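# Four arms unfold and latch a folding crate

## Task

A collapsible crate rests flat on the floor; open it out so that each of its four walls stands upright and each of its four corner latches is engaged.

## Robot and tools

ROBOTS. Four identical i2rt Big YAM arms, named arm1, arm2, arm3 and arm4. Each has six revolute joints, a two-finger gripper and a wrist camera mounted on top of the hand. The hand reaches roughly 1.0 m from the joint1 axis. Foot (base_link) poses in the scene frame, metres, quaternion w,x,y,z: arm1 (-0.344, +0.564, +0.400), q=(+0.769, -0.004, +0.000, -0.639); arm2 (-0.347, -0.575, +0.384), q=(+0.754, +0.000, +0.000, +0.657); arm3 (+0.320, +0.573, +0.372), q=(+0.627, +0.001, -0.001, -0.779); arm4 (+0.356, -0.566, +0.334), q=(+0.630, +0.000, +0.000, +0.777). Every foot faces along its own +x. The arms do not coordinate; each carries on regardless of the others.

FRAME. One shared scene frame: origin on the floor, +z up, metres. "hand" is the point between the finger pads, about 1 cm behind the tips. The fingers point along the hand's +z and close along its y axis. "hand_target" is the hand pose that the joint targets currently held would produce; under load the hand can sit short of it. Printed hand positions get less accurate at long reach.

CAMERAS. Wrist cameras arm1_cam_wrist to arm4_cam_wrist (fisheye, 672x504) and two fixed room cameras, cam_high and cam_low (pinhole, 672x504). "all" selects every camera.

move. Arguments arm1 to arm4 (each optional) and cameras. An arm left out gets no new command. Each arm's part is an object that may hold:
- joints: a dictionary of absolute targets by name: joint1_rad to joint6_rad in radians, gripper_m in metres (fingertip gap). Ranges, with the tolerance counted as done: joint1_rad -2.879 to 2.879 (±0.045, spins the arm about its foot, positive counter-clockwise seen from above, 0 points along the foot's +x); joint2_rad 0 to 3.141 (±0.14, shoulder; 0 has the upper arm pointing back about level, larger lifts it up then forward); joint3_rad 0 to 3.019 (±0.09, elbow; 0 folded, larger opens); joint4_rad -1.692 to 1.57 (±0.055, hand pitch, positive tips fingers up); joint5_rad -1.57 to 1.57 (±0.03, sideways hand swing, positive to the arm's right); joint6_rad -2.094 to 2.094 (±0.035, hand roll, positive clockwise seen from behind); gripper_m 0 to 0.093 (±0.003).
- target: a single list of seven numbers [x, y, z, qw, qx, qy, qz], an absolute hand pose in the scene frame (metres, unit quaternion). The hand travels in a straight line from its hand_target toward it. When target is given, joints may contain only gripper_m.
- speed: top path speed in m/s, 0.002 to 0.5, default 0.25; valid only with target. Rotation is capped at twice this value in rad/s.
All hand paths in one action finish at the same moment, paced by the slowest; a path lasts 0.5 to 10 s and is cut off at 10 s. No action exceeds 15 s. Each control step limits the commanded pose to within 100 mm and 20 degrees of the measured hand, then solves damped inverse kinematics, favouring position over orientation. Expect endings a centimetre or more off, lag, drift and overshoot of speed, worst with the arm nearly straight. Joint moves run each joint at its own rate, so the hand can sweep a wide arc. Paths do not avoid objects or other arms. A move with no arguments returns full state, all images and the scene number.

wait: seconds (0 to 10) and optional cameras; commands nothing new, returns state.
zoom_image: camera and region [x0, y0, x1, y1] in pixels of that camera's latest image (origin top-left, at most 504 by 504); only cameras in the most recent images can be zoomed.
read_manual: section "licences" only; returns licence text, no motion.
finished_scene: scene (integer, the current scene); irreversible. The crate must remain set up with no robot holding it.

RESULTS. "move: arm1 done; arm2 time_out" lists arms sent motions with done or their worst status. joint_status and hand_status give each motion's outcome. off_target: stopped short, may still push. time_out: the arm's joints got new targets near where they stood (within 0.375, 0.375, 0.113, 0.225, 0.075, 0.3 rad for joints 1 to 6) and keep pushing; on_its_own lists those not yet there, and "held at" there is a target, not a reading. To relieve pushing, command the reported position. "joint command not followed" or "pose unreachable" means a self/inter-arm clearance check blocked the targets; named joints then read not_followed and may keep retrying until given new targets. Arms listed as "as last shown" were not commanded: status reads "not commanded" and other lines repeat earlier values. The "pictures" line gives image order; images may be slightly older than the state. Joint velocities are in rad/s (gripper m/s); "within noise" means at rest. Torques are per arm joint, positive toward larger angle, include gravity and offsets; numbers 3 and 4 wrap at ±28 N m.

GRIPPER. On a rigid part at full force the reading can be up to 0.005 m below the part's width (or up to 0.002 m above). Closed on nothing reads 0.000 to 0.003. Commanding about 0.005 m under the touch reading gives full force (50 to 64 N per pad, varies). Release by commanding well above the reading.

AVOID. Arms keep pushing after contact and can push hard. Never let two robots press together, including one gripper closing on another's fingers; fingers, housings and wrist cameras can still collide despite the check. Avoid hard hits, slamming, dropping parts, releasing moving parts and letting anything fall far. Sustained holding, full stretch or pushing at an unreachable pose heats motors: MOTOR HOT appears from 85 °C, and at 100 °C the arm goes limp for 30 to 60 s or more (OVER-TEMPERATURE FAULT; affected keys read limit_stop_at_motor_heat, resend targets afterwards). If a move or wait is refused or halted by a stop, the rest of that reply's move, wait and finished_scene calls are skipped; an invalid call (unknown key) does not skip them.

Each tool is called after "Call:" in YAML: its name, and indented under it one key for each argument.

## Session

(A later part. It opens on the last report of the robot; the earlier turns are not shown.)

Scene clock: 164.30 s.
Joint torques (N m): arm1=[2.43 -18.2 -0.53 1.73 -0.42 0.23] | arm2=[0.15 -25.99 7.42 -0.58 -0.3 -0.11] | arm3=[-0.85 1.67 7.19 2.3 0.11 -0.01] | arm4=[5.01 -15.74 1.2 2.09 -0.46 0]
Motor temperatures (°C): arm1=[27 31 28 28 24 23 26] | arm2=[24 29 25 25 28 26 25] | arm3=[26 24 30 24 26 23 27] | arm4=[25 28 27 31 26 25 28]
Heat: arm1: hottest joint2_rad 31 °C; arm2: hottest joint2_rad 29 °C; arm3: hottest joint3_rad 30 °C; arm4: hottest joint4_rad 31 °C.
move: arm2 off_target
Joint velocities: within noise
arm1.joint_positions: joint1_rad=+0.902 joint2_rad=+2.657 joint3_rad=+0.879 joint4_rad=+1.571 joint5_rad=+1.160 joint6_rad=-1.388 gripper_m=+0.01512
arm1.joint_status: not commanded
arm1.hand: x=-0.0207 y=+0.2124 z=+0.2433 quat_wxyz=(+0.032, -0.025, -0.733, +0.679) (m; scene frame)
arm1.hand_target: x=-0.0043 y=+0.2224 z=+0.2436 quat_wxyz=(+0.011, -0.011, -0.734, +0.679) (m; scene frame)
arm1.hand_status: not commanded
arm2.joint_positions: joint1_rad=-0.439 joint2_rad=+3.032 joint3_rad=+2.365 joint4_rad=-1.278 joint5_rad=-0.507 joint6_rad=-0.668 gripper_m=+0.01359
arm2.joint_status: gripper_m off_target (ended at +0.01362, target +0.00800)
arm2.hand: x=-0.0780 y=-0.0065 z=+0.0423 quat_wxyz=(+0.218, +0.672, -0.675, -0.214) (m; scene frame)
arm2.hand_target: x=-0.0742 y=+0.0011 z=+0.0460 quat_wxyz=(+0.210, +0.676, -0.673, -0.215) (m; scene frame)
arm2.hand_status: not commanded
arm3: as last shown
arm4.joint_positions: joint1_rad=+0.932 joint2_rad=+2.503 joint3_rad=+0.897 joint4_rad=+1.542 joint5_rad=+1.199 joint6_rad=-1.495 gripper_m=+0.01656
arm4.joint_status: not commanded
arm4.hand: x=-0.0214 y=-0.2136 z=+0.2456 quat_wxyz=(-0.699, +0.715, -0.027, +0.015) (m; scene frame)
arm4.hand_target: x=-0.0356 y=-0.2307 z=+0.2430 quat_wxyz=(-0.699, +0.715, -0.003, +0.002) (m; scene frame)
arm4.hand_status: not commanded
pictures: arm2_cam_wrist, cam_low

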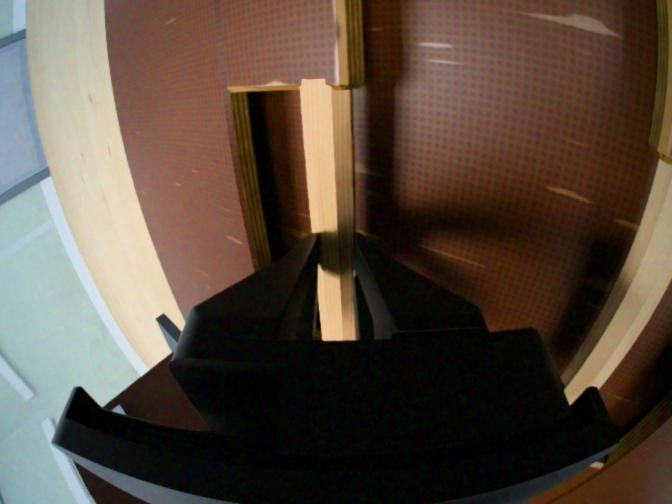

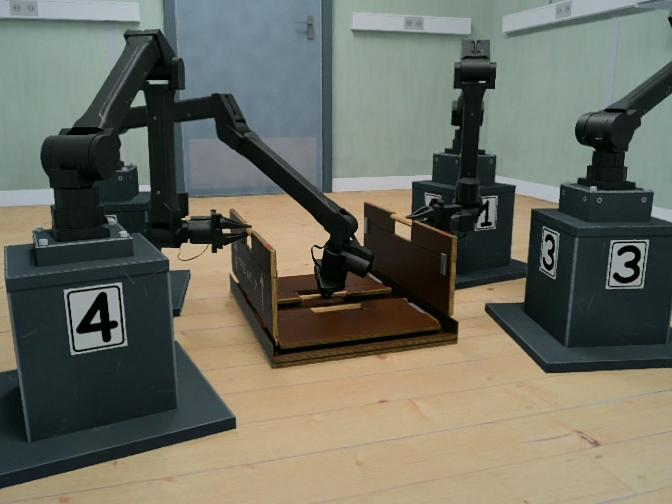

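Call:
move:
  arm2: {"target":[-0.088,0.005,0.11,0.0923,0.701,-0.701,-0.0923],"speed":0.08}

Call:
move:
  arm2: {"target":[-0.123,0.007,0.175,-0.031,0.706,-0.706,0.031],"speed":0.08}

Call:
move:
  arm2: {"target":[-0.178,0.01,0.225,-0.153,0.69,-0.69,0.153],"speed":0.08}

Call:
move:
  arm2: {"target":[-0.233,0.01,0.251,-0.242,0.664,-0.664,0.242],"speed":0.08}
  cameras: ["arm2_cam_wrist","cam_low"]

Scene clock: 169.23 s.
Joint torques (N m): arm1=[2.26 -18.32 -0.47 1.99 -0.45 0.17] | arm2=[1.08 -28.4 4.44 0.05 0.23 0.13] | arm3=[-0.56 1.55 7.17 2.33 0.15 -0.04] | arm4=[5.01 -15.74 1.21 2.09 -0.46 -0.01]
Motor temperatures (°C): arm1=[27 31 28 28 24 23 26] | arm2=[24 30 25 25 28 26 25] | arm3=[26 24 30 24 26 23 27] | arm4=[25 28 27 31 26 25 28]
Heat: arm1: hottest joint2_rad 31 °C; arm2: hottest joint2_rad 30 °C; arm3: hottest joint3_rad 30 °C; arm4: hottest joint4_rad 31 °C.
move: arm2 off_target
Joint velocities: within noise
arm1, arm3, arm4: as last shown
arm2.joint_positions: joint1_rad=-0.362 joint2_rad=+2.726 joint3_rad=+1.921 joint4_rad=-0.916 joint5_rad=-0.249 joint6_rad=-0.515 gripper_m=+0.01355
arm2.joint_status: not commanded
arm2.hand: x=-0.0854 y=-0.0067 z=+0.0904 quat_wxyz=(+0.106, +0.699, -0.701, -0.098) (m; scene frame)
arm2.hand_target: x=-0.0864 y=+0.0050 z=+0.1105 quat_wxyz=(+0.093, +0.699, -0.702, -0.096) (m; scene frame)
arm2.hand_status: off_target (0.023 m and 1.7 deg from the pose sent, 0.069 m and 20.5 deg at the start)
pictures: none

Scene clock: 172.23 s.
Joint torques (N m): arm1=[2.78 -17.67 -0.54 1.87 -0.41 0.23] | arm2=[-0.09 -26.75 4.93 0.69 0.15 0.06] | arm3=[-0.15 1.44 7.25 2.24 0.11 0.01] | arm4=[5.01 -15.74 1.2 2.09 -0.46 0]
Motor temperatures (°C): arm1=[27 31 28 28 24 23 26] | arm2=[24 30 25 25 28 26 25] | arm3=[26 24 30 24 26 23 27] | arm4=[25 28 27 31 26 25 28]
Heat: arm1: hottest joint2_rad 31 °C; arm2: hottest joint2_rad 30 °C; arm3: hottest joint3_rad 30 °C; arm4: hottest joint4_rad 31 °C.
move: arm2 off_target
Joint velocities: within noise
arm1, arm3, arm4: as last shown
arm2.joint_positions: joint1_rad=-0.203 joint2_rad=+2.493 joint3_rad=+1.628 joint4_rad=-0.739 joint5_rad=+0.080 joint6_rad=-0.354 gripper_m=+0.00813
arm2.joint_status: not commanded
arm2.on_its_own: gripper_m moved -0.00542 to your old target +0.00800
arm2.hand: x=-0.1319 y=-0.0099 z=+0.1515 quat_wxyz=(-0.003, +0.712, -0.701, +0.043) (m; scene frame)
arm2.hand_target: x=-0.1282 y=+0.0065 z=+0.1738 quat_wxyz=(-0.026, +0.710, -0.703, +0.034) (m; scene frame)
arm2.hand_status: off_target (0.030 m and 3.7 deg from the pose sent, 0.094 m and 21.6 deg at the start)
pictures: none

Scene clock: 175.17 s.
Joint torques (N m): arm1=[2.2 -18.08 -0.47 1.96 -0.45 0.22] | arm2=[-0.09 -25.64 4.96 0.77 0.44 0.15] | arm3=[-0.38 1.85 7.13 2.32 0.11 -0.01] | arm4=[5.01 -15.74 1.21 2.09 -0.46 0]
Motor temperatures (°C): arm1=[27 31 28 28 24 23 26] | arm2=[24 30 25 25 28 26 25] | arm3=[26 24 30 24 26 23 27] | arm4=[25 28 27 31 26 25 28]
Heat: arm1: hottest joint2_rad 31 °C; arm2: hottest joint2_rad 30 °C; arm3: hottest joint3_rad 30 °C; arm4: hottest joint4_rad 31 °C.
move: arm2 off_target
Joint velocities: within noise
arm1, arm3, arm4: as last shown
arm2.joint_positions: joint1_rad=-0.028 joint2_rad=+2.374 joint3_rad=+1.493 joint4_rad=-0.668 joint5_rad=+0.429 joint6_rad=-0.188 gripper_m=+0.00813
arm2.joint_status: not commanded
arm2.hand: x=-0.1783 y=-0.0050 z=+0.2025 quat_wxyz=(-0.131, +0.697, -0.684, +0.168) (m; scene frame)
arm2.hand_target: x=-0.1774 y=+0.0101 z=+0.2247 quat_wxyz=(-0.153, +0.691, -0.689, +0.155) (m; scene frame)
arm2.hand_status: off_target (0.027 m and 3.2 deg from the pose sent, 0.089 m and 21.5 deg at the start)
pictures: none

Scene clock: 177.50 s.
Joint torques (N m): arm1=[2.73 -18.43 -0.42 1.88 -0.45 0.19] | arm2=[-0.21 -25.17 5.41 -0.02 0.65 0.15] | arm3=[-0.73 1.26 7.21 2.3 0.11 0.03] | arm4=[5.01 -15.74 1.2 2.09 -0.46 -0.01]
Motor temperatures (°C): arm1=[27 31 28 28 24 23 26] | arm2=[24 30 25 25 28 26 25] | arm3=[26 24 30 24 26 23 27] | arm4=[25 28 27 31 26 25 28]
Heat: arm1: hottest joint2_rad 31 °C; arm2: hottest joint2_rad 30 °C; arm3: hottest joint3_rad 30 °C; arm4: hottest joint4_rad 31 °C.
move: arm2 off_target
Joint velocities: within noise
arm1, arm3, arm4: as last shown
arm2.joint_positions: joint1_rad=+0.129 joint2_rad=+2.363 joint3_rad=+1.475 joint4_rad=-0.719 joint5_rad=+0.697 joint6_rad=-0.013 gripper_m=+0.00813
arm2.joint_status: not commanded
arm2.hand: x=-0.2300 y=-0.0033 z=+0.2289 quat_wxyz=(-0.227, +0.671, -0.658, +0.256) (m; scene frame)
arm2.hand_target: x=-0.2316 y=+0.0094 z=+0.2507 quat_wxyz=(-0.242, +0.664, -0.664, +0.245) (m; scene frame)
arm2.hand_status: off_target (0.026 m and 2.5 deg from the pose sent, 0.075 m and 15.9 deg at the start)
pictures: arm2_cam_wrist, cam_low

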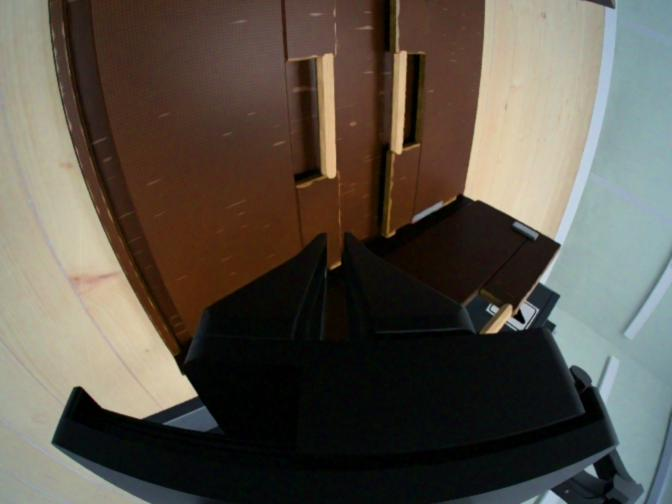

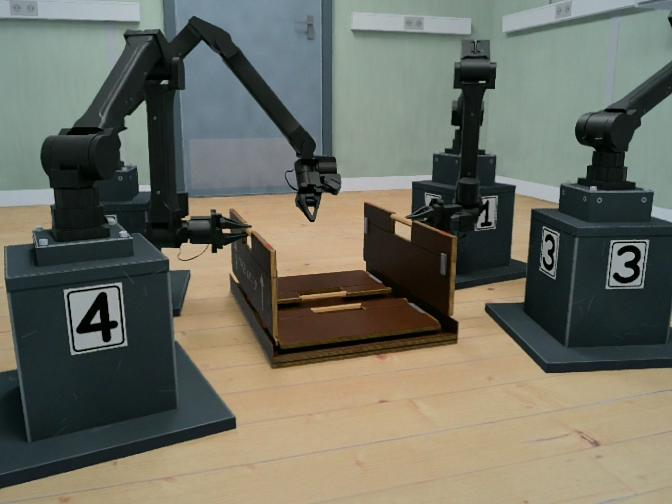

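Call:
move:
  arm2: {"target":[-0.15,0.012,0.28,0,0.707,-0.707,0],"joints":{"gripper_m":0.05}}

Call:
move:
  arm2: {"target":[-0.073,0.012,0.12,0,0.707,-0.707,0],"speed":0.2}

Call:
move:
  arm2: {"target":[-0.074,0.011,0.045,0,0.707,-0.707,0],"speed":0.1}
  cameras: ["arm2_cam_wrist"]

Scene clock: 185.90 s.
Joint torques (N m): arm1=[2.55 -18.14 -0.59 1.87 -0.44 0.23] | arm2=[0.26 -23.88 8.27 -0.06 -0.13 -0.14] | arm3=[-0.73 1.9 7.19 2.21 0.16 0.01] | arm4=[5.01 -15.74 1.2 2.09 -0.46 -0.01]
Motor temperatures (°C): arm1=[27 31 28 28 24 23 27] | arm2=[24 30 26 25 28 26 25] | arm3=[26 24 30 24 26 23 27] | arm4=[25 28 27 30 26 25 28]
Heat: arm1: hottest joint2_rad 31 °C; arm2: hottest joint2_rad 30 °C; arm3: hottest joint3_rad 30 °C; arm4: hottest joint4_rad 30 °C.
move: arm2 off_target
Joint velocities: within noise
arm1, arm3, arm4: as last shown
arm2.joint_positions: joint1_rad=-0.190 joint2_rad=+2.279 joint3_rad=+1.565 joint4_rad=-0.898 joint5_rad=+0.004 joint6_rad=-0.305 gripper_m=+0.04987
arm2.joint_status: all done
arm2.hand: x=-0.1535 y=-0.0086 z=+0.2609 quat_wxyz=(+0.017, +0.699, -0.715, +0.011) (m; scene frame)
arm2.hand_target: x=-0.1492 y=+0.0112 z=+0.2802 quat_wxyz=(-0.002, +0.704, -0.711, +0.000) (m; scene frame)
arm2.hand_status: off_target (0.028 m and 2.6 deg from the pose sent, 0.096 m and 40.0 deg at the start)
pictures: none

Scene clock: 187.73 s.
Joint torques (N m): arm1=[2.84 -18.84 -0.61 2.02 -0.45 0.2] | arm2=[-0.09 -24.18 7.31 0.49 -0.15 -0.11] | arm3=[-0.56 2.32 7.38 2.28 0.14 -0.01] | arm4=[5.01 -15.74 1.2 2.09 -0.46 0]
Motor temperatures (°C): arm1=[27 31 28 28 24 23 27] | arm2=[24 30 26 25 28 26 25] | arm3=[26 24 30 24 26 23 27] | arm4=[25 28 27 30 26 25 28]
Heat: arm1: hottest joint2_rad 31 °C; arm2: hottest joint2_rad 30 °C; arm3: hottest joint3_rad 30 °C; arm4: hottest joint4_rad 30 °C.
move: arm2 off_target
Joint velocities: within noise
arm1, arm4: as last shown
arm2.joint_positions: joint1_rad=-0.298 joint2_rad=+2.613 joint3_rad=+1.772 joint4_rad=-0.765 joint5_rad=+0.001 joint6_rad=-0.426 gripper_m=+0.04987
arm2.joint_status: not commanded
arm2.hand: x=-0.0812 y=-0.0042 z=+0.1150 quat_wxyz=(+0.016, +0.704, -0.710, +0.006) (m; scene frame)
arm2.hand_target: x=-0.0739 y=+0.0113 z=+0.1201 quat_wxyz=(+0.000, +0.707, -0.707, -0.001) (m; scene frame)
arm2.hand_status: off_target (0.019 m and 2.0 deg from the pose sent, 0.164 m and 2.6 deg at the start)
arm3.joint_positions: joint1_rad=+0.368 joint2_rad=+0.508 joint3_rad=+1.375 joint4_rad=-1.360 joint5_rad=-0.070 joint6_rad=+0.635 gripper_m=+0.09396
arm3.joint_status: not commanded
arm3.hand: x=+0.3593 y=+0.3880 z=+0.9196 quat_wxyz=(-0.486, -0.725, -0.459, +0.167) (m; scene frame)
arm3.hand_target: x=+0.3588 y=+0.3913 z=+0.9281 quat_wxyz=(-0.494, -0.720, -0.456, +0.170) (m; scene frame)
arm3.hand_status: not commanded
pictures: none

Scene clock: 189.33 s.
Joint torques (N m): arm1=[2.61 -18.08 -0.51 2.1 -0.42 0.18] | arm2=[-0.09 -24.7 6.89 0.66 -0.08 -0.13] | arm3=[-0.56 1.9 7.28 2.28 0.12 0.04] | arm4=[5.01 -15.74 1.21 2.1 -0.46 -0.01]
Motor temperatures (°C): arm1=[27 31 28 28 24 23 27] | arm2=[24 30 26 25 28 26 25] | arm3=[26 24 30 24 26 23 27] | arm4=[25 28 27 30 26 25 29]
Heat: arm1: hottest joint2_rad 31 °C; arm2: hottest joint2_rad 30 °C; arm3: hottest joint3_rad 30 °C; arm4: hottest joint4_rad 30 °C.
move: arm2 off_target
Joint velocities: within noise
arm1, arm3, arm4: as last shown
arm2.joint_positions: joint1_rad=-0.295 joint2_rad=+2.772 joint3_rad=+1.872 joint4_rad=-0.709 joint5_rad=+0.001 joint6_rad=-0.426 gripper_m=+0.04987
arm2.joint_status: not commanded
arm2.hand: x=-0.0838 y=-0.0054 z=+0.0412 quat_wxyz=(+0.018, +0.705, -0.709, +0.007) (m; scene frame)
arm2.hand_target: x=-0.0763 y=+0.0108 z=+0.0457 quat_wxyz=(+0.000, +0.708, -0.706, +0.000) (m; scene frame)
arm2.hand_status: off_target (0.019 m and 2.2 deg from the pose sent, 0.072 m and 2.0 deg at the start)
pictures: arm2_cam_wrist

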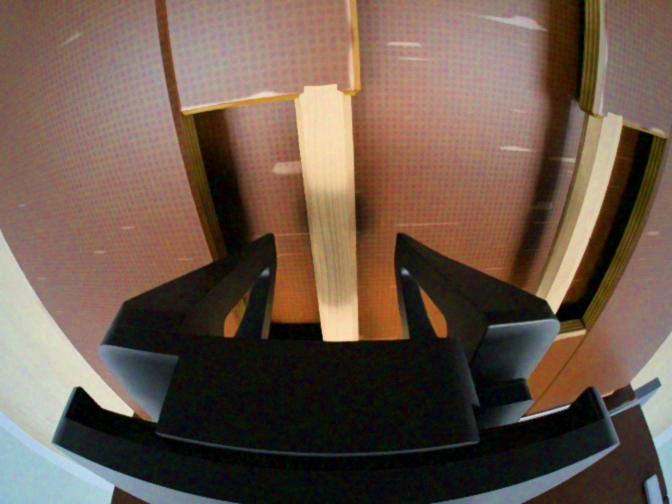

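Call:
move:
  arm2: {"joints":{"gripper_m":0.008}}

Call:
move:
  arm2: {"target":[-0.09,0.011,0.106,-0.123,0.696,-0.696,0.123],"speed":0.1}

Call:
move:
  arm2: {"target":[-0.125,0.011,0.168,-0.242,0.664,-0.664,0.242],"speed":0.1}

Call:
move:
  arm2: {"target":[-0.178,0.011,0.222,-0.343,0.618,-0.618,0.343],"speed":0.1}

Call:
move:
  arm2: {"target":[-0.233,0.011,0.248,-0.406,0.579,-0.579,0.406],"speed":0.08}

Call:
move:
  arm2: {"target":[-0.27,0.011,0.248,-0.43,0.561,-0.561,0.43],"speed":0.06}
  arm3: {"target":[0.25,0.35,0.65,0,0.707,0.707,0],"joints":{"gripper_m":0.0}}
  cameras: ["arm2_cam_wrist","cam_low","cam_high","arm3_cam_wrist"]

Scene clock: 192.50 s.
Joint torques (N m): arm1=[2.73 -18.61 -0.43 2.02 -0.41 0.23] | arm2=[-0.15 -24.59 6.89 0.68 -0.09 -0.08] | arm3=[-0.97 1.49 7.25 2.39 0.12 0.01] | arm4=[5.01 -15.74 1.21 2.09 -0.46 -0.01]
Motor temperatures (°C): arm1=[27 31 28 28 24 23 27] | arm2=[24 30 26 25 27 26 25] | arm3=[26 24 30 24 26 23 27] | arm4=[25 28 27 30 26 25 29]
Heat: arm1: hottest joint2_rad 31 °C; arm2: hottest joint2_rad 30 °C; arm3: hottest joint3_rad 30 °C; arm4: hottest joint4_rad 30 °C.
move: arm2 off_target
Joint velocities: within noise
arm1.joint_positions: joint1_rad=+0.902 joint2_rad=+2.657 joint3_rad=+0.879 joint4_rad=+1.571 joint5_rad=+1.160 joint6_rad=-1.388 gripper_m=+0.01512
arm1.joint_status: not commanded
arm1.hand: x=-0.0207 y=+0.2124 z=+0.2433 quat_wxyz=(+0.032, -0.025, -0.733, +0.679) (m; scene frame)
arm1.hand_target: x=-0.0043 y=+0.2224 z=+0.2436 quat_wxyz=(+0.011, -0.011, -0.734, +0.679) (m; scene frame)
arm1.hand_status: not commanded
arm2.joint_positions: joint1_rad=-0.295 joint2_rad=+2.772 joint3_rad=+1.872 joint4_rad=-0.709 joint5_rad=-0.001 joint6_rad=-0.438 gripper_m=+0.01573
arm2.joint_status: gripper_m off_target (ended at +0.01576, target +0.00800)
arm2.hand: x=-0.0841 y=-0.0053 z=+0.0412 quat_wxyz=(+0.018, +0.709, -0.704, +0.006) (m; scene frame)
arm2.hand_target: x=-0.0765 y=+0.0109 z=+0.0457 quat_wxyz=(+0.000, +0.711, -0.703, -0.001) (m; scene frame)
arm2.hand_status: not commanded
arm3: as last shown
arm4.joint_positions: joint1_rad=+0.932 joint2_rad=+2.503 joint3_rad=+0.897 joint4_rad=+1.542 joint5_rad=+1.199 joint6_rad=-1.495 gripper_m=+0.01656
arm4.joint_status: not commanded
arm4.hand: x=-0.0214 y=-0.2136 z=+0.2456 quat_wxyz=(-0.699, +0.715, -0.027, +0.015) (m; scene frame)
arm4.hand_target: x=-0.0356 y=-0.2307 z=+0.2430 quat_wxyz=(-0.699, +0.715, -0.003, +0.002) (m; scene frame)
arm4.hand_status: not commanded
pictures: none

Scene clock: 194.80 s.
Joint torques (N m): arm1=[2.67 -17.73 -0.5 1.96 -0.43 0.23] | arm2=[0.67 -27.58 4.04 0.5 0.86 0.25] | arm3=[-0.62 1.44 7.16 2.33 0.1 0] | arm4=[5.01 -15.74 1.21 2.09 -0.46 0]
Motor temperatures (°C): arm1=[27 31 28 28 24 23 27] | arm2=[24 30 26 25 28 26 25] | arm3=[26 24 30 24 26 23 27] | arm4=[25 28 27 30 26 25 29]
Heat: arm1: hottest joint2_rad 31 °C; arm2: hottest joint2_rad 30 °C; arm3: hottest joint3_rad 30 °C; arm4: hottest joint4_rad 30 °C.
move: arm2 off_target
Joint velocities: within noise
arm1, arm3, arm4: as last shown
arm2.joint_positions: joint1_rad=-0.201 joint2_rad=+2.651 joint3_rad=+1.683 joint4_rad=-0.527 joint5_rad=+0.309 joint6_rad=-0.364 gripper_m=+0.01555
arm2.joint_status: not commanded
arm2.hand: x=-0.0899 y=-0.0051 z=+0.0797 quat_wxyz=(-0.099, +0.703, -0.693, +0.124) (m; scene frame)
arm2.hand_target: x=-0.0872 y=+0.0107 z=+0.1051 quat_wxyz=(-0.122, +0.695, -0.699, +0.121) (m; scene frame)
arm2.hand_status: off_target (0.031 m and 2.9 deg from the pose sent, 0.067 m and 21.1 deg at the start)
pictures: none

Scene clock: 197.13 s.
Joint torques (N m): arm1=[2.61 -18.14 -0.44 1.88 -0.45 0.21] | arm2=[1.44 -26.4 4.05 0.65 0.98 0.24] | arm3=[-0.79 1.08 7.32 2.26 0.11 0.01] | arm4=[5.01 -15.74 1.21 2.1 -0.46 0]
Motor temperatures (°C): arm1=[27 31 28 28 24 23 27] | arm2=[24 31 26 25 28 26 25] | arm3=[26 24 30 24 26 23 27] | arm4=[25 28 27 30 26 25 29]
Heat: arm1: hottest joint2_rad 31 °C; arm2: hottest joint2_rad 31 °C; arm3: hottest joint3_rad 30 °C; arm4: hottest joint4_rad 30 °C.
move: arm2 off_target
Joint velocities: within noise
arm1, arm3, arm4: as last shown
arm2.joint_positions: joint1_rad=-0.069 joint2_rad=+2.542 joint3_rad=+1.548 joint4_rad=-0.465 joint5_rad=+0.673 joint6_rad=-0.259 gripper_m=+0.01538
arm2.joint_status: not commanded
arm2.hand: x=-0.1165 y=-0.0054 z=+0.1435 quat_wxyz=(-0.218, +0.671, -0.662, +0.253) (m; scene frame)
arm2.hand_target: x=-0.1220 y=+0.0102 z=+0.1668 quat_wxyz=(-0.241, +0.664, -0.665, +0.244) (m; scene frame)
arm2.hand_status: off_target (0.031 m and 3.1 deg from the pose sent, 0.096 m and 22.0 deg at the start)
pictures: none

Scene clock: 199.37 s.
Joint torques (N m): arm1=[2.96 -18.26 -0.38 1.92 -0.42 0.18] | arm2=[2.08 -25.88 4.85 -0.08 0.76 0.16] | arm3=[-0.97 1.9 7.31 2.33 0.12 0.01] | arm4=[5.01 -15.68 1.2 2.09 -0.46 -0.01]
Motor temperatures (°C): arm1=[27 31 28 28 24 23 27] | arm2=[24 31 26 25 28 26 25] | arm3=[26 24 30 24 26 23 27] | arm4=[25 28 27 30 26 25 29]
Heat: arm1: hottest joint2_rad 31 °C; arm2: hottest joint2_rad 31 °C; arm3: hottest joint3_rad 30 °C; arm4: hottest joint4_rad 30 °C.
move: arm2 off_target
Joint velocities: within noise
arm1, arm3, arm4: as last shown
arm2.joint_positions: joint1_rad=+0.073 joint2_rad=+2.507 joint3_rad=+1.513 joint4_rad=-0.556 joint5_rad=+1.008 joint6_rad=-0.081 gripper_m=+0.01530
arm2.joint_status: not commanded
arm2.hand: x=-0.1627 y=-0.0066 z=+0.1978 quat_wxyz=(-0.324, +0.621, -0.617, +0.359) (m; scene frame)
arm2.hand_target: x=-0.1759 y=+0.0112 z=+0.2213 quat_wxyz=(-0.342, +0.618, -0.618, +0.345) (m; scene frame)
arm2.hand_status: off_target (0.034 m and 2.9 deg from the pose sent, 0.101 m and 19.4 deg at the start)
pictures: none

Scene clock: 201.63 s.
Joint torques (N m): arm1=[2.43 -18.08 -0.38 1.96 -0.48 0.19] | arm2=[1.55 -23.24 6.78 -0.32 1.13 0.23] | arm3=[-0.5 1.38 7.13 2.25 0.15 0.02] | arm4=[5.01 -15.74 1.21 2.09 -0.46 0]
Motor temperatures (°C): arm1=[27 31 28 28 24 23 27] | arm2=[24 31 26 25 28 26 25] | arm3=[26 24 30 24 26 23 27] | arm4=[25 28 27 30 26 25 29]
Heat: arm1: hottest joint2_rad 31 °C; arm2: hottest joint2_rad 31 °C; arm3: hottest joint3_rad 30 °C; arm4: hottest joint4_rad 30 °C.
move: arm2 off_target
Joint velocities: within noise
arm1, arm3, arm4: as last shown
arm2.joint_positions: joint1_rad=+0.204 joint2_rad=+2.529 joint3_rad=+1.579 joint4_rad=-0.881 joint5_rad=+1.203 joint6_rad=+0.235 gripper_m=+0.01446
arm2.joint_status: not commanded
arm2.hand: x=-0.2217 y=-0.0074 z=+0.2348 quat_wxyz=(-0.389, +0.583, -0.577, +0.419) (m; scene frame)
arm2.hand_target: x=-0.2326 y=+0.0123 z=+0.2487 quat_wxyz=(-0.409, +0.576, -0.581, +0.404) (m; scene frame)
arm2.hand_status: off_target (0.025 m and 2.5 deg from the pose sent, 0.088 m and 12.6 deg at the start)
pictures: none

Scene clock: 204.80 s.
Joint torques (N m): arm1=[2.49 -18.2 -0.4 1.99 -0.45 0.22] | arm2=[2.49 -22.83 7.1 -0.36 0.63 0.14] | arm3=[0.5 -3.84 6.65 0.03 0.21 -0.05] | arm4=[5.01 -15.68 1.2 2.09 -0.46 0]
Motor temperatures (°C): arm1=[27 31 28 27 24 23 27] | arm2=[24 31 26 25 28 26 25] | arm3=[26 24 30 24 26 23 27] | arm4=[25 28 27 30 26 25 29]
Heat: arm1: hottest joint2_rad 31 °C; arm2: hottest joint2_rad 31 °C; arm3: hottest joint3_rad 30 °C; arm4: hottest joint4_rad 30 °C.
move: arm2 off_target; arm3 off_target
Joint velocities: within noise
arm1, arm4: as last shown
arm2.joint_positions: joint1_rad=+0.264 joint2_rad=+2.601 joint3_rad=+1.697 joint4_rad=-1.222 joint5_rad=+1.265 joint6_rad=+0.531 gripper_m=+0.01416
arm2.joint_status: not commanded
arm2.hand: x=-0.2515 y=-0.0071 z=+0.2442 quat_wxyz=(-0.414, +0.562, -0.558, +0.449) (m; scene frame)
arm2.hand_target: x=-0.2700 y=+0.0106 z=+0.2489 quat_wxyz=(-0.430, +0.561, -0.561, +0.430) (m; scene frame)
arm2.hand_status: off_target (0.026 m and 2.9 deg from the pose sent, 0.053 m and 5.8 deg at the start)
arm3.joint_positions: joint1_rad=-0.097 joint2_rad=+0.924 joint3_rad=+1.078 joint4_rad=-1.673 joint5_rad=+0.002 joint6_rad=-0.283 gripper_m=+0.00050
arm3.joint_status: all done
arm3.hand: x=+0.2458 y=+0.3472 z=+0.6558 quat_wxyz=(-0.012, -0.717, -0.696, +0.022) (m; scene frame)
arm3.hand_target: x=+0.2491 y=+0.3499 z=+0.6487 quat_wxyz=(-0.003, -0.709, -0.705, +0.008) (m; scene frame)
arm3.hand_status: off_target (0.008 m and 3.3 deg from the pose sent, 0.293 m and 66.3 deg at the start; a joint's target at an end of its range on 64 of 95 steps)
pictures: arm2_cam_wrist, arm3_cam_wrist, cam_high, cam_low

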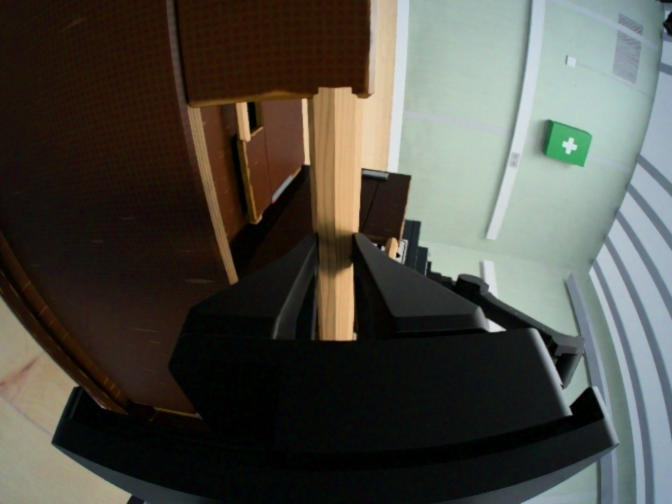

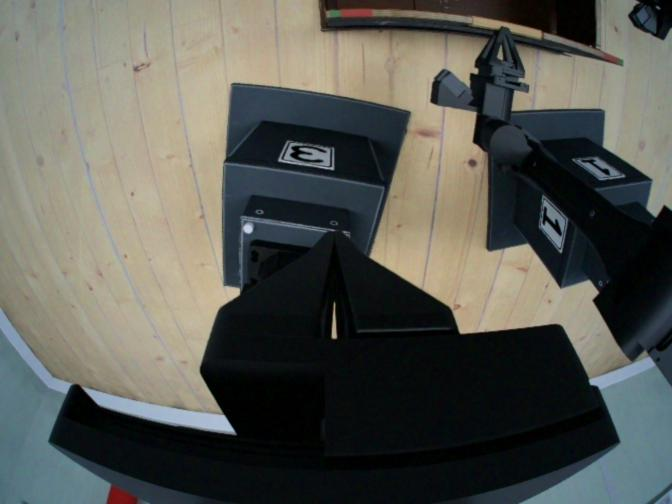

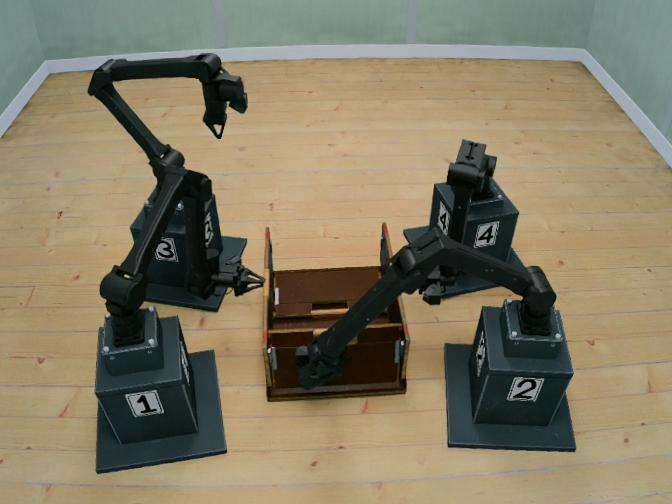

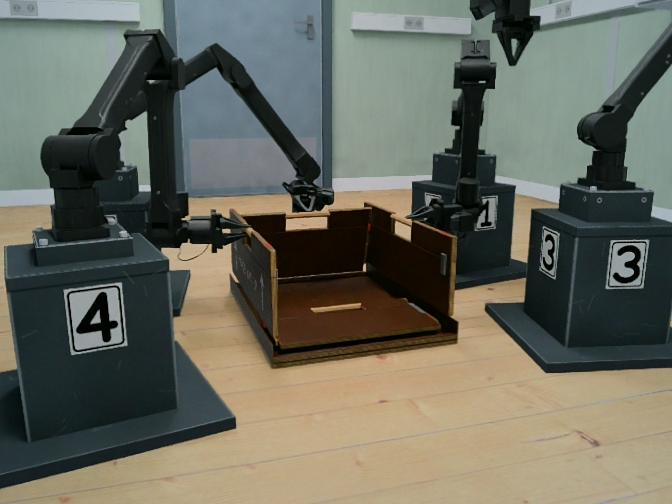

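Call:
move:
  arm3: {"target":[-0.08,0.12,0.42,0,0.707,0.707,0]}

Call:
move:
  arm3: {"target":[-0.14,0.12,0.22,0,0.707,0.707,0],"speed":0.15}
  cameras: ["arm3_cam_wrist","cam_low","cam_high"]

Scene clock: 209.57 s.
Joint torques (N m): arm1=[2.61 -18.32 -0.36 2.11 -0.42 0.22] | arm2=[2.43 -22.71 7.13 -0.5 0.63 0.18] | arm3=[-1.55 -16.44 10.14 -0.31 -0.07 -0.03] | arm4=[5.01 -15.68 1.2 2.09 -0.45 0]
Motor temperatures (°C): arm1=[27 31 28 27 24 23 27] | arm2=[24 30 26 25 28 26 26] | arm3=[26 24 31 24 26 23 27] | arm4=[25 28 27 30 26 25 29]
Heat: arm1: hottest joint2_rad 31 °C; arm2: hottest joint2_rad 30 °C; arm3: hottest joint3_rad 31 °C; arm4: hottest joint4_rad 30 °C.
move: arm3 off_target
Joint velocities: within noise
arm1, arm4: as last shown
arm2.joint_positions: joint1_rad=+0.264 joint2_rad=+2.601 joint3_rad=+1.697 joint4_rad=-1.223 joint5_rad=+1.265 joint6_rad=+0.533 gripper_m=+0.01416
arm2.joint_status: not commanded
arm2.hand: x=-0.2515 y=-0.0073 z=+0.2443 quat_wxyz=(-0.414, +0.562, -0.558, +0.449) (m; scene frame)
arm2.hand_target: x=-0.2700 y=+0.0104 z=+0.2490 quat_wxyz=(-0.430, +0.561, -0.561, +0.430) (m; scene frame)
arm2.hand_status: not commanded
arm3.joint_positions: joint1_rad=-0.501 joint2_rad=+1.992 joint3_rad=+1.582 joint4_rad=-1.167 joint5_rad=+0.000 joint6_rad=-0.714 gripper_m=+0.00050
arm3.joint_status: not commanded
arm3.hand: x=-0.0662 y=+0.1309 z=+0.4187 quat_wxyz=(-0.001, -0.708, -0.706, -0.004) (m; scene frame)
arm3.hand_target: x=-0.0787 y=+0.1238 z=+0.4180 quat_wxyz=(-0.003, -0.708, -0.706, -0.001) (m; scene frame)
arm3.hand_status: off_target (0.018 m and 0.5 deg from the pose sent, 0.462 m and 3.3 deg at the start)
pictures: none

Scene clock: 211.90 s.
Joint torques (N m): arm1=[2.49 -18.37 -0.55 1.94 -0.44 0.24] | arm2=[2.43 -22.71 7.13 -0.49 0.62 0.18] | arm3=[-1.73 -18.84 8.44 0.55 0.06 -0.06] | arm4=[5.01 -15.68 1.2 2.09 -0.46 0]
Motor temperatures (°C): arm1=[27 31 28 27 24 23 27] | arm2=[24 30 26 25 28 26 26] | arm3=[26 24 31 24 26 23 27] | arm4=[25 28 27 30 26 25 29]
Heat: arm1: hottest joint2_rad 31 °C; arm2: hottest joint2_rad 30 °C; arm3: hottest joint3_rad 31 °C; arm4: hottest joint4_rad 30 °C.
move: arm3 off_target
Joint velocities: within noise
arm1, arm2, arm4: as last shown
arm3.joint_positions: joint1_rad=-0.566 joint2_rad=+2.363 joint3_rad=+1.674 joint4_rad=-0.899 joint5_rad=+0.000 joint6_rad=-0.783 gripper_m=+0.00050
arm3.joint_status: not commanded
arm3.hand: x=-0.1233 y=+0.1267 z=+0.2276 quat_wxyz=(-0.001, -0.707, -0.708, -0.009) (m; scene frame)
arm3.hand_target: x=-0.1380 y=+0.1220 z=+0.2203 quat_wxyz=(-0.001, -0.707, -0.707, +0.000) (m; scene frame)
arm3.hand_status: off_target (0.020 m and 1.1 deg from the pose sent, 0.212 m and 0.5 deg at the start)
pictures: arm3_cam_wrist, cam_high, cam_low

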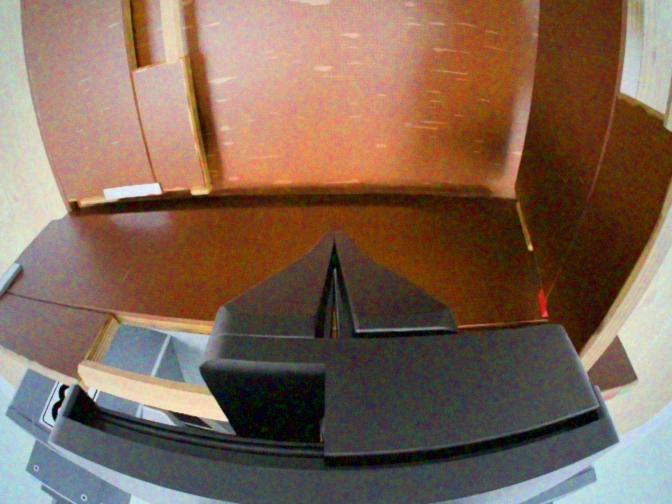

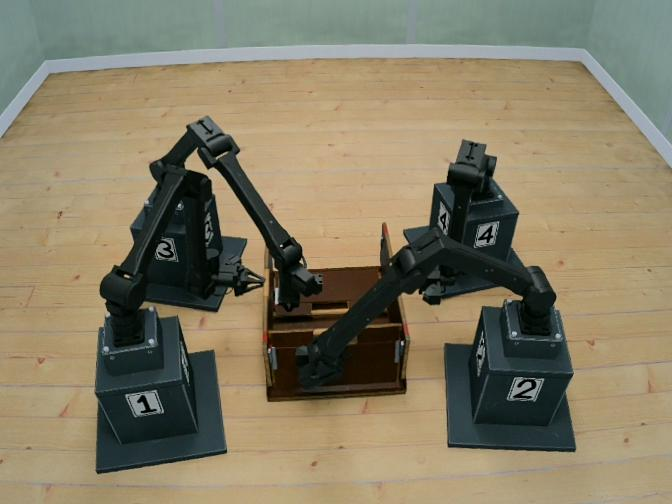

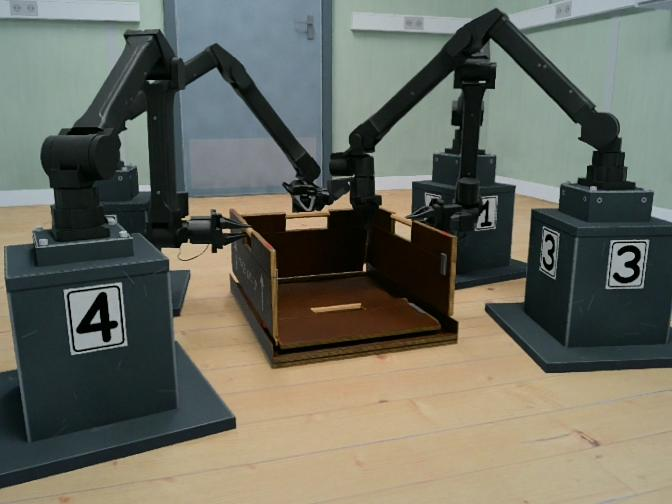

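Call:
move:
  arm3: {"target":[-0.22,0.11,0.2,0,0.707,0.707,0],"speed":0.1}

Call:
move:
  arm3: {"target":[-0.275,0.11,0.2,0,0.707,0.707,0],"speed":0.05}
  arm2: {"target":[-0.3,0.011,0.245,-0.45,0.545,-0.545,0.45],"speed":0.05}
  cameras: ["arm2_cam_wrist","arm3_cam_wrist","cam_low","cam_high"]

Call:
zoom_image:
  camera: "cam_high"
  region: [226, 210, 446, 420]

Call:
zoom_image:
  camera: "cam_low"
  region: [220, 180, 470, 370]

Scene clock: 215.43 s.
Joint torques (N m): arm1=[2.37 -18.02 -0.43 1.96 -0.46 0.21] | arm2=[2.43 -22.65 7.12 -0.51 0.62 0.18] | arm3=[-0.73 -21.01 5.39 0.29 0.09 0.05] | arm4=[5.01 -15.74 1.21 2.09 -0.46 0]
Motor temperatures (°C): arm1=[27 31 28 27 24 23 27] | arm2=[24 30 26 25 28 26 26] | arm3=[26 24 31 24 26 23 27] | arm4=[25 28 27 30 27 25 29]
Heat: arm1: hottest joint2_rad 31 °C; arm2: hottest joint2_rad 30 °C; arm3: hottest joint3_rad 31 °C; arm4: hottest joint4_rad 30 °C.
move: arm3 not_followed
Joint velocities: within noise
arm1.joint_positions: joint1_rad=+0.902 joint2_rad=+2.657 joint3_rad=+0.879 joint4_rad=+1.571 joint5_rad=+1.160 joint6_rad=-1.388 gripper_m=+0.01512
arm1.joint_status: not commanded
arm1.hand: x=-0.0207 y=+0.2124 z=+0.2433 quat_wxyz=(+0.032, -0.025, -0.733, +0.679) (m; scene frame)
arm1.hand_target: x=-0.0043 y=+0.2224 z=+0.2436 quat_wxyz=(+0.011, -0.011, -0.734, +0.679) (m; scene frame)
arm1.hand_status: not commanded
arm2: as last shown
arm3.joint_positions: joint1_rad=-0.567 joint2_rad=+2.364 joint3_rad=+1.677 joint4_rad=-0.899 joint5_rad=+0.000 joint6_rad=-0.784 gripper_m=+0.00050
arm3.joint_status: not commanded
arm3.hand: x=-0.1247 y=+0.1266 z=+0.2276 quat_wxyz=(-0.001, -0.707, -0.708, -0.008) (m; scene frame)
arm3.hand_target: x=-0.1247 y=+0.1266 z=+0.2276 quat_wxyz=(-0.001, -0.707, -0.708, -0.008) (m; scene frame)
arm3.hand_status: not_followed (0.101 m and 1.0 deg from the pose sent, 0.102 m and 1.1 deg at the start; pose on its path clipped on 15 of 41 steps)
arm4.joint_positions: joint1_rad=+0.932 joint2_rad=+2.503 joint3_rad=+0.897 joint4_rad=+1.542 joint5_rad=+1.199 joint6_rad=-1.495 gripper_m=+0.01656
arm4.joint_status: not commanded
arm4.hand: x=-0.0214 y=-0.2136 z=+0.2456 quat_wxyz=(-0.699, +0.715, -0.027, +0.015) (m; scene frame)
arm4.hand_target: x=-0.0356 y=-0.2307 z=+0.2430 quat_wxyz=(-0.699, +0.715, -0.003, +0.002) (m; scene frame)
arm4.hand_status: not commanded
pictures: none
pose unreachable (arm3 arm): on one or more control steps of this call this arm could not follow its commanded pose, so it was not sent that pose on those steps. On the call's last step it was still not sent that pose. It may still have moved: this result reports where it is.
cause: moving toward the commanded pose would bring a part of the arm too close to another arm (this arm's forearm (the part past joint 3) and the arm1 arm's upper arm (the part past joint 2), 25 mm apart when this arm was first held).

Scene clock: 219.23 s.
Joint torques (N m): arm1=[2.49 -17.9 -0.39 1.95 -0.47 0.24] | arm2=[4.48 -22.24 7.3 -0.59 0.53 0.17] | arm3=[-0.56 -20.84 5.53 0.25 0.06 0.06] | arm4=[5.01 -15.74 1.21 2.1 -0.46 0]
Motor temperatures (°C): arm1=[27 31 28 27 24 23 27] | arm2=[24 30 26 25 28 26 26] | arm3=[26 25 31 24 26 23 27] | arm4=[25 28 27 30 27 25 29]
Heat: arm1: hottest joint2_rad 31 °C; arm2: hottest joint2_rad 30 °C; arm3: hottest joint3_rad 31 °C; arm4: hottest joint4_rad 30 °C.
move: arm2 off_target; arm3 not_followed
Joint velocities: within noise
arm1.joint_positions: joint1_rad=+0.902 joint2_rad=+2.657 joint3_rad=+0.879 joint4_rad=+1.571 joint5_rad=+1.160 joint6_rad=-1.388 gripper_m=+0.01512
arm1.joint_status: not commanded
arm1.hand: x=-0.0207 y=+0.2124 z=+0.2433 quat_wxyz=(+0.032, -0.025, -0.733, +0.679) (m; scene frame)
arm1.hand_target: x=-0.0043 y=+0.2224 z=+0.2436 quat_wxyz=(+0.011, -0.011, -0.734, +0.679) (m; scene frame)
arm1.hand_status: not commanded
arm2.joint_positions: joint1_rad=+0.294 joint2_rad=+2.694 joint3_rad=+1.832 joint4_rad=-1.562 joint5_rad=+1.285 joint6_rad=+0.831 gripper_m=+0.01402
arm2.joint_status: not commanded
arm2.hand: x=-0.2675 y=-0.0070 z=+0.2467 quat_wxyz=(-0.428, +0.540, -0.549, +0.474) (m; scene frame)
arm2.hand_target: x=-0.2990 y=+0.0089 z=+0.2455 quat_wxyz=(-0.449, +0.545, -0.546, +0.450) (m; scene frame)
arm2.hand_status: off_target (0.037 m and 3.8 deg from the pose sent, 0.052 m and 4.9 deg at the start)
arm3.joint_positions: joint1_rad=-0.572 joint2_rad=+2.364 joint3_rad=+1.687 joint4_rad=-0.909 joint5_rad=+0.000 joint6_rad=-0.789 gripper_m=+0.00050
arm3.joint_status: not commanded
arm3.hand: x=-0.1281 y=+0.1273 z=+0.2303 quat_wxyz=(-0.001, -0.707, -0.708, -0.009) (m; scene frame)
arm3.hand_target: x=-0.1281 y=+0.1273 z=+0.2303 quat_wxyz=(-0.001, -0.707, -0.708, -0.009) (m; scene frame)
arm3.hand_status: not_followed (0.151 m and 1.1 deg from the pose sent, 0.154 m and 1.0 deg at the start; pose on its path clipped on 50 of 112 steps)
arm4: as last shown
pictures: arm2_cam_wrist, arm3_cam_wrist, cam_high, cam_low
pose unreachable (arm3 arm): on one or more control steps of this call this arm could not follow its commanded pose, so it was not sent that pose on those steps. On the call's last step it was still not sent that pose. It may still have moved: this result reports where it is.
cause: moving toward the commanded pose would bring a part of the arm too close to another arm (this arm's forearm (the part past joint 3) and the arm1 arm's upper arm (the part past joint 2), 24 mm apart when this arm was first held).

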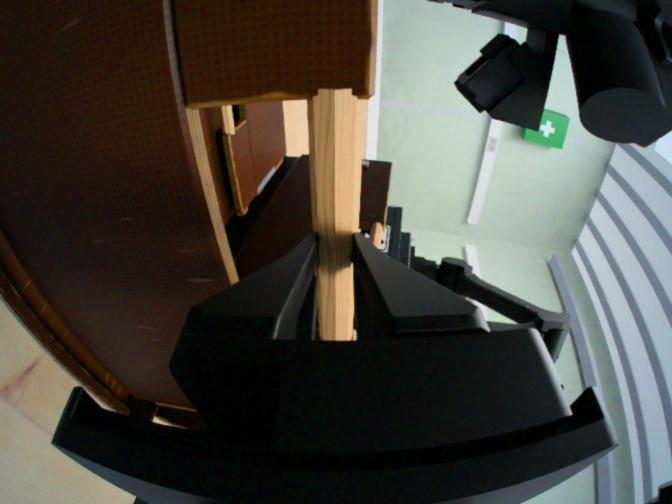

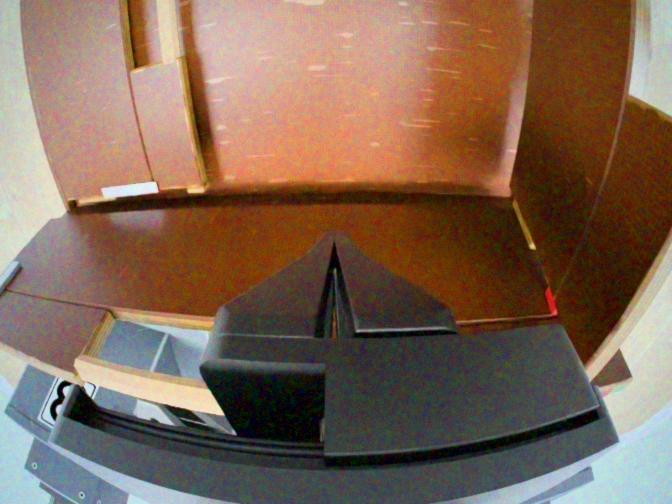

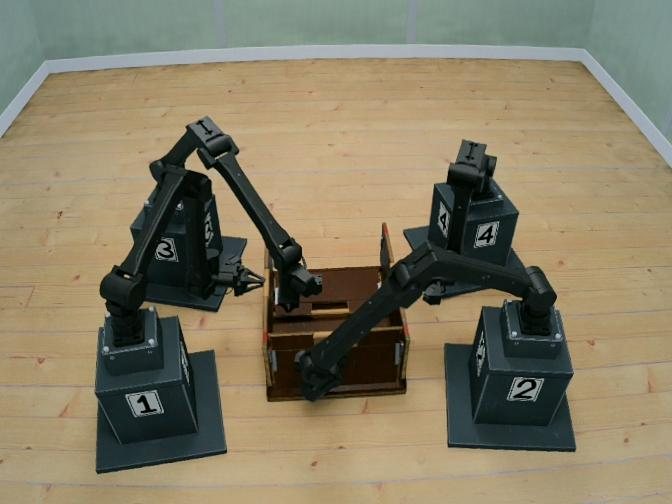

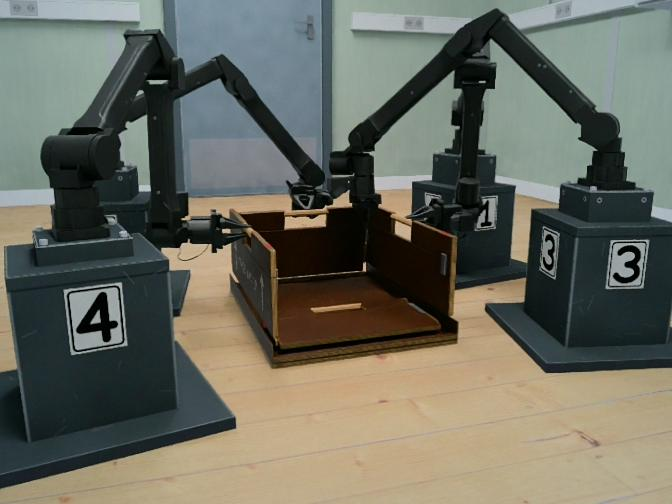

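Scaled by 2.291 from the camera's 672x504 image, which has a finer 960x720 frame.

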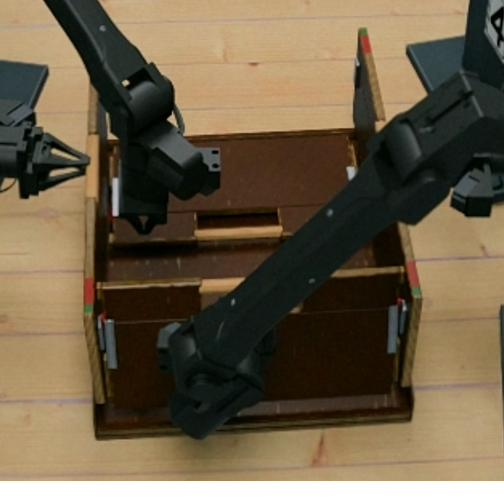

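Scaled by 2.016 from the camera's 672x504 image, which has a finer 960x720 frame.

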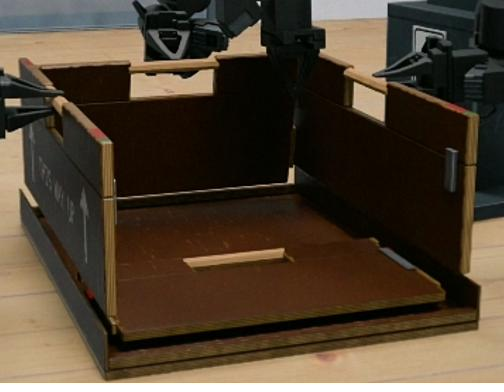

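Call:
move:
  arm3: {"target":[0.1,0.2,0.5,0,0.707,0.707,0]}

Call:
move:
  arm1: {"joints":{"gripper_m":0.03}}
  cameras: ["arm1_cam_wrist"]

Call:
wait:
  seconds: 0.5
  cameras: ["arm1_cam_wrist","cam_low","cam_high"]

Scene clock: 223.57 s.
Joint torques (N m): arm1=[2.84 -18.2 -0.39 1.94 -0.42 0.2] | arm2=[4.48 -22.36 7.27 -0.59 0.53 0.19] | arm3=[-0.03 -12.51 5.9 -0.08 0.21 0.13] | arm4=[5.01 -15.74 1.21 2.09 -0.46 -0.01]
Motor temperatures (°C): arm1=[27 31 28 27 24 23 27] | arm2=[24 30 26 25 28 26 26] | arm3=[26 25 31 24 26 23 27] | arm4=[25 28 27 30 27 25 29]
Heat: arm1: hottest joint2_rad 31 °C; arm2: hottest joint2_rad 30 °C; arm3: hottest joint3_rad 31 °C; arm4: hottest joint4_rad 30 °C.
move: arm3 off_target
Joint velocities: within noise
arm1, arm4: as last shown
arm2.joint_positions: joint1_rad=+0.294 joint2_rad=+2.694 joint3_rad=+1.832 joint4_rad=-1.564 joint5_rad=+1.285 joint6_rad=+0.831 gripper_m=+0.01402
arm2.joint_status: not commanded
arm2.hand: x=-0.2675 y=-0.0071 z=+0.2468 quat_wxyz=(-0.427, +0.540, -0.548, +0.475) (m; scene frame)
arm2.hand_target: x=-0.2990 y=+0.0088 z=+0.2457 quat_wxyz=(-0.449, +0.545, -0.546, +0.451) (m; scene frame)
arm2.hand_status: not commanded
arm3.joint_positions: joint1_rad=-0.324 joint2_rad=+1.541 joint3_rad=+1.199 joint4_rad=-1.202 joint5_rad=+0.005 joint6_rad=-0.548 gripper_m=+0.00050
arm3.joint_status: not commanded
arm3.hand: x=+0.0906 y=+0.1924 z=+0.5060 quat_wxyz=(-0.002, -0.704, -0.710, +0.012) (m; scene frame)
arm3.hand_target: x=+0.0973 y=+0.1980 z=+0.5012 quat_wxyz=(+0.002, -0.705, -0.709, +0.001) (m; scene frame)
arm3.hand_status: off_target (0.013 m and 1.5 deg from the pose sent, 0.361 m and 1.1 deg at the start)
pictures: none

Scene clock: 224.30 s.
Joint torques (N m): arm1=[-0.5 -18.37 -0.29 1.87 0.19 0.17] | arm2=[4.48 -22.3 7.27 -0.61 0.53 0.19] | arm3=[-0.03 -12.57 6.01 -0.13 0.18 0.16] | arm4=[5.01 -15.74 1.21 2.09 -0.46 0]
Motor temperatures (°C): arm1=[27 31 28 27 24 23 27] | arm2=[24 30 26 25 28 26 26] | arm3=[26 25 31 24 26 23 27] | arm4=[25 28 27 30 27 25 29]
Heat: arm1: hottest joint2_rad 31 °C; arm2: hottest joint2_rad 30 °C; arm3: hottest joint3_rad 31 °C; arm4: hottest joint4_rad 30 °C.
move: arm1 done
Joint velocities: within noise
arm1.joint_positions: joint1_rad=+0.944 joint2_rad=+2.657 joint3_rad=+0.893 joint4_rad=+1.571 joint5_rad=+1.136 joint6_rad=-1.388 gripper_m=+0.02996
arm1.joint_status: all done
arm1.hand: x=+0.0028 y=+0.2237 z=+0.2433 quat_wxyz=(+0.005, -0.006, -0.733, +0.680) (m; scene frame)
arm1.hand_target: x=+0.0051 y=+0.2241 z=+0.2439 quat_wxyz=(+0.000, -0.008, -0.733, +0.680) (m; scene frame)
arm1.hand_status: not commanded
arm2, arm4: as last shown
arm3.joint_positions: joint1_rad=-0.324 joint2_rad=+1.541 joint3_rad=+1.199 joint4_rad=-1.202 joint5_rad=+0.005 joint6_rad=-0.545 gripper_m=+0.00050
arm3.joint_status: not commanded
arm3.hand: x=+0.0906 y=+0.1924 z=+0.5060 quat_wxyz=(-0.002, -0.705, -0.709, +0.012) (m; scene frame)
arm3.hand_target: x=+0.0973 y=+0.1980 z=+0.5012 quat_wxyz=(+0.002, -0.706, -0.709, +0.001) (m; scene frame)
arm3.hand_status: not commanded
pictures: arm1_cam_wrist

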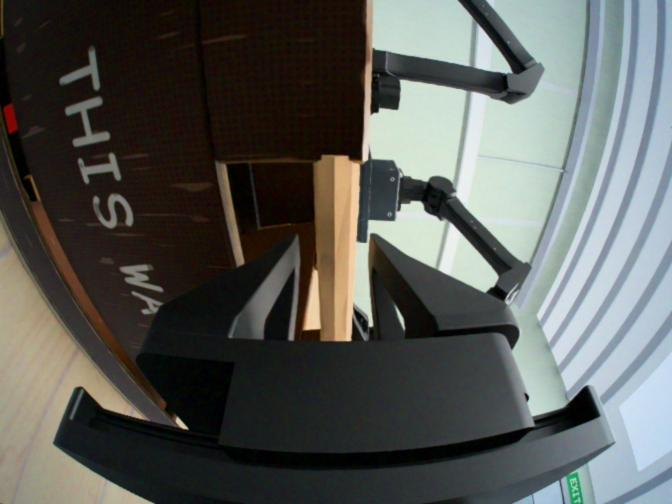

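Scene clock: 224.80 s.
Joint torques (N m): arm1=[0.21 -18.14 -0.49 1.95 0.19 0.21] | arm2=[4.42 -22.36 7.27 -0.59 0.53 0.19] | arm3=[-0.03 -12.69 6.01 -0.09 0.19 0.15] | arm4=[5.01 -15.74 1.2 2.09 -0.45 -0.01]
Motor temperatures (°C): arm1=[27 31 28 27 24 23 27] | arm2=[24 30 26 25 28 26 26] | arm3=[26 25 31 24 26 23 27] | arm4=[25 28 27 30 27 25 29]
Heat: arm1: hottest joint2_rad 31 °C; arm2: hottest joint2_rad 30 °C; arm3: hottest joint3_rad 31 °C; arm4: hottest joint4_rad 30 °C.
Joint velocities: within noise
arm1.joint_positions: joint1_rad=+0.944 joint2_rad=+2.657 joint3_rad=+0.893 joint4_rad=+1.571 joint5_rad=+1.136 joint6_rad=-1.388 gripper_m=+0.02997
arm1.joint_status: all done
arm1.hand: x=+0.0028 y=+0.2237 z=+0.2433 quat_wxyz=(+0.005, -0.006, -0.733, +0.680) (m; scene frame)
arm1.hand_target: x=+0.0051 y=+0.2241 z=+0.2439 quat_wxyz=(+0.000, -0.008, -0.733, +0.680) (m; scene frame)
arm1.hand_status: not commanded
arm2.joint_positions: joint1_rad=+0.294 joint2_rad=+2.694 joint3_rad=+1.832 joint4_rad=-1.564 joint5_rad=+1.285 joint6_rad=+0.831 gripper_m=+0.01402
arm2.joint_status: not commanded
arm2.hand: x=-0.2675 y=-0.0071 z=+0.2468 quat_wxyz=(-0.427, +0.540, -0.548, +0.475) (m; scene frame)
arm2.hand_target: x=-0.2990 y=+0.0088 z=+0.2457 quat_wxyz=(-0.449, +0.545, -0.546, +0.451) (m; scene frame)
arm2.hand_status: not commanded
arm3.joint_positions: joint1_rad=-0.324 joint2_rad=+1.541 joint3_rad=+1.199 joint4_rad=-1.202 joint5_rad=+0.005 joint6_rad=-0.545 gripper_m=+0.00050
arm3.joint_status: not commanded
arm3.hand: x=+0.0906 y=+0.1924 z=+0.5060 quat_wxyz=(-0.002, -0.705, -0.709, +0.012) (m; scene frame)
arm3.hand_target: x=+0.0973 y=+0.1980 z=+0.5012 quat_wxyz=(+0.002, -0.706, -0.709, +0.001) (m; scene frame)
arm3.hand_status: not commanded
arm4.joint_positions: joint1_rad=+0.932 joint2_rad=+2.503 joint3_rad=+0.897 joint4_rad=+1.542 joint5_rad=+1.199 joint6_rad=-1.495 gripper_m=+0.01656
arm4.joint_status: not commanded
arm4.hand: x=-0.0214 y=-0.2136 z=+0.2456 quat_wxyz=(-0.699, +0.715, -0.027, +0.015) (m; scene frame)
arm4.hand_target: x=-0.0356 y=-0.2307 z=+0.2430 quat_wxyz=(-0.699, +0.715, -0.003, +0.002) (m; scene frame)
arm4.hand_status: not commanded
wait: 0.50 s; at rest by 0.27 s
pictures: arm1_cam_wrist, cam_high, cam_low

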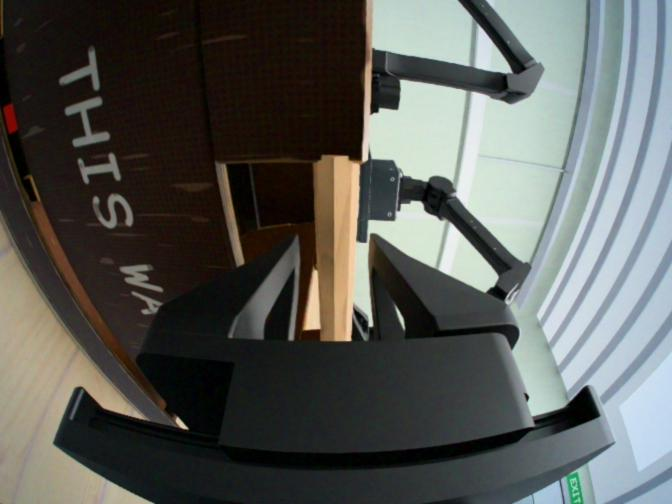

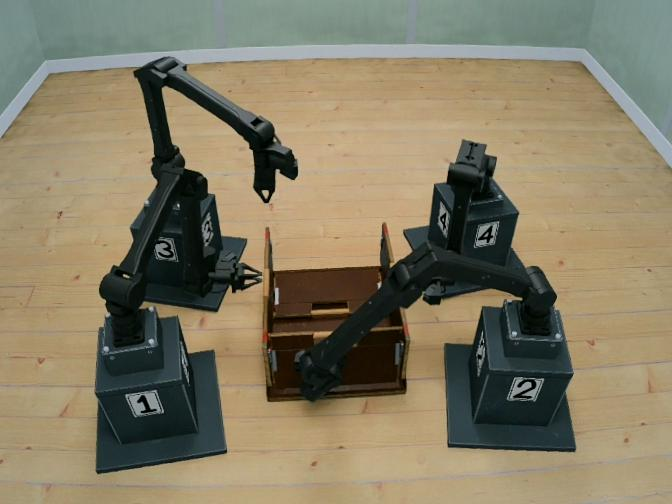

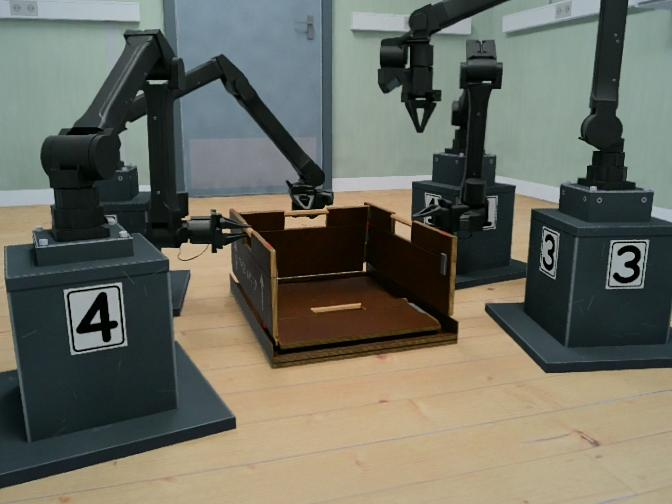

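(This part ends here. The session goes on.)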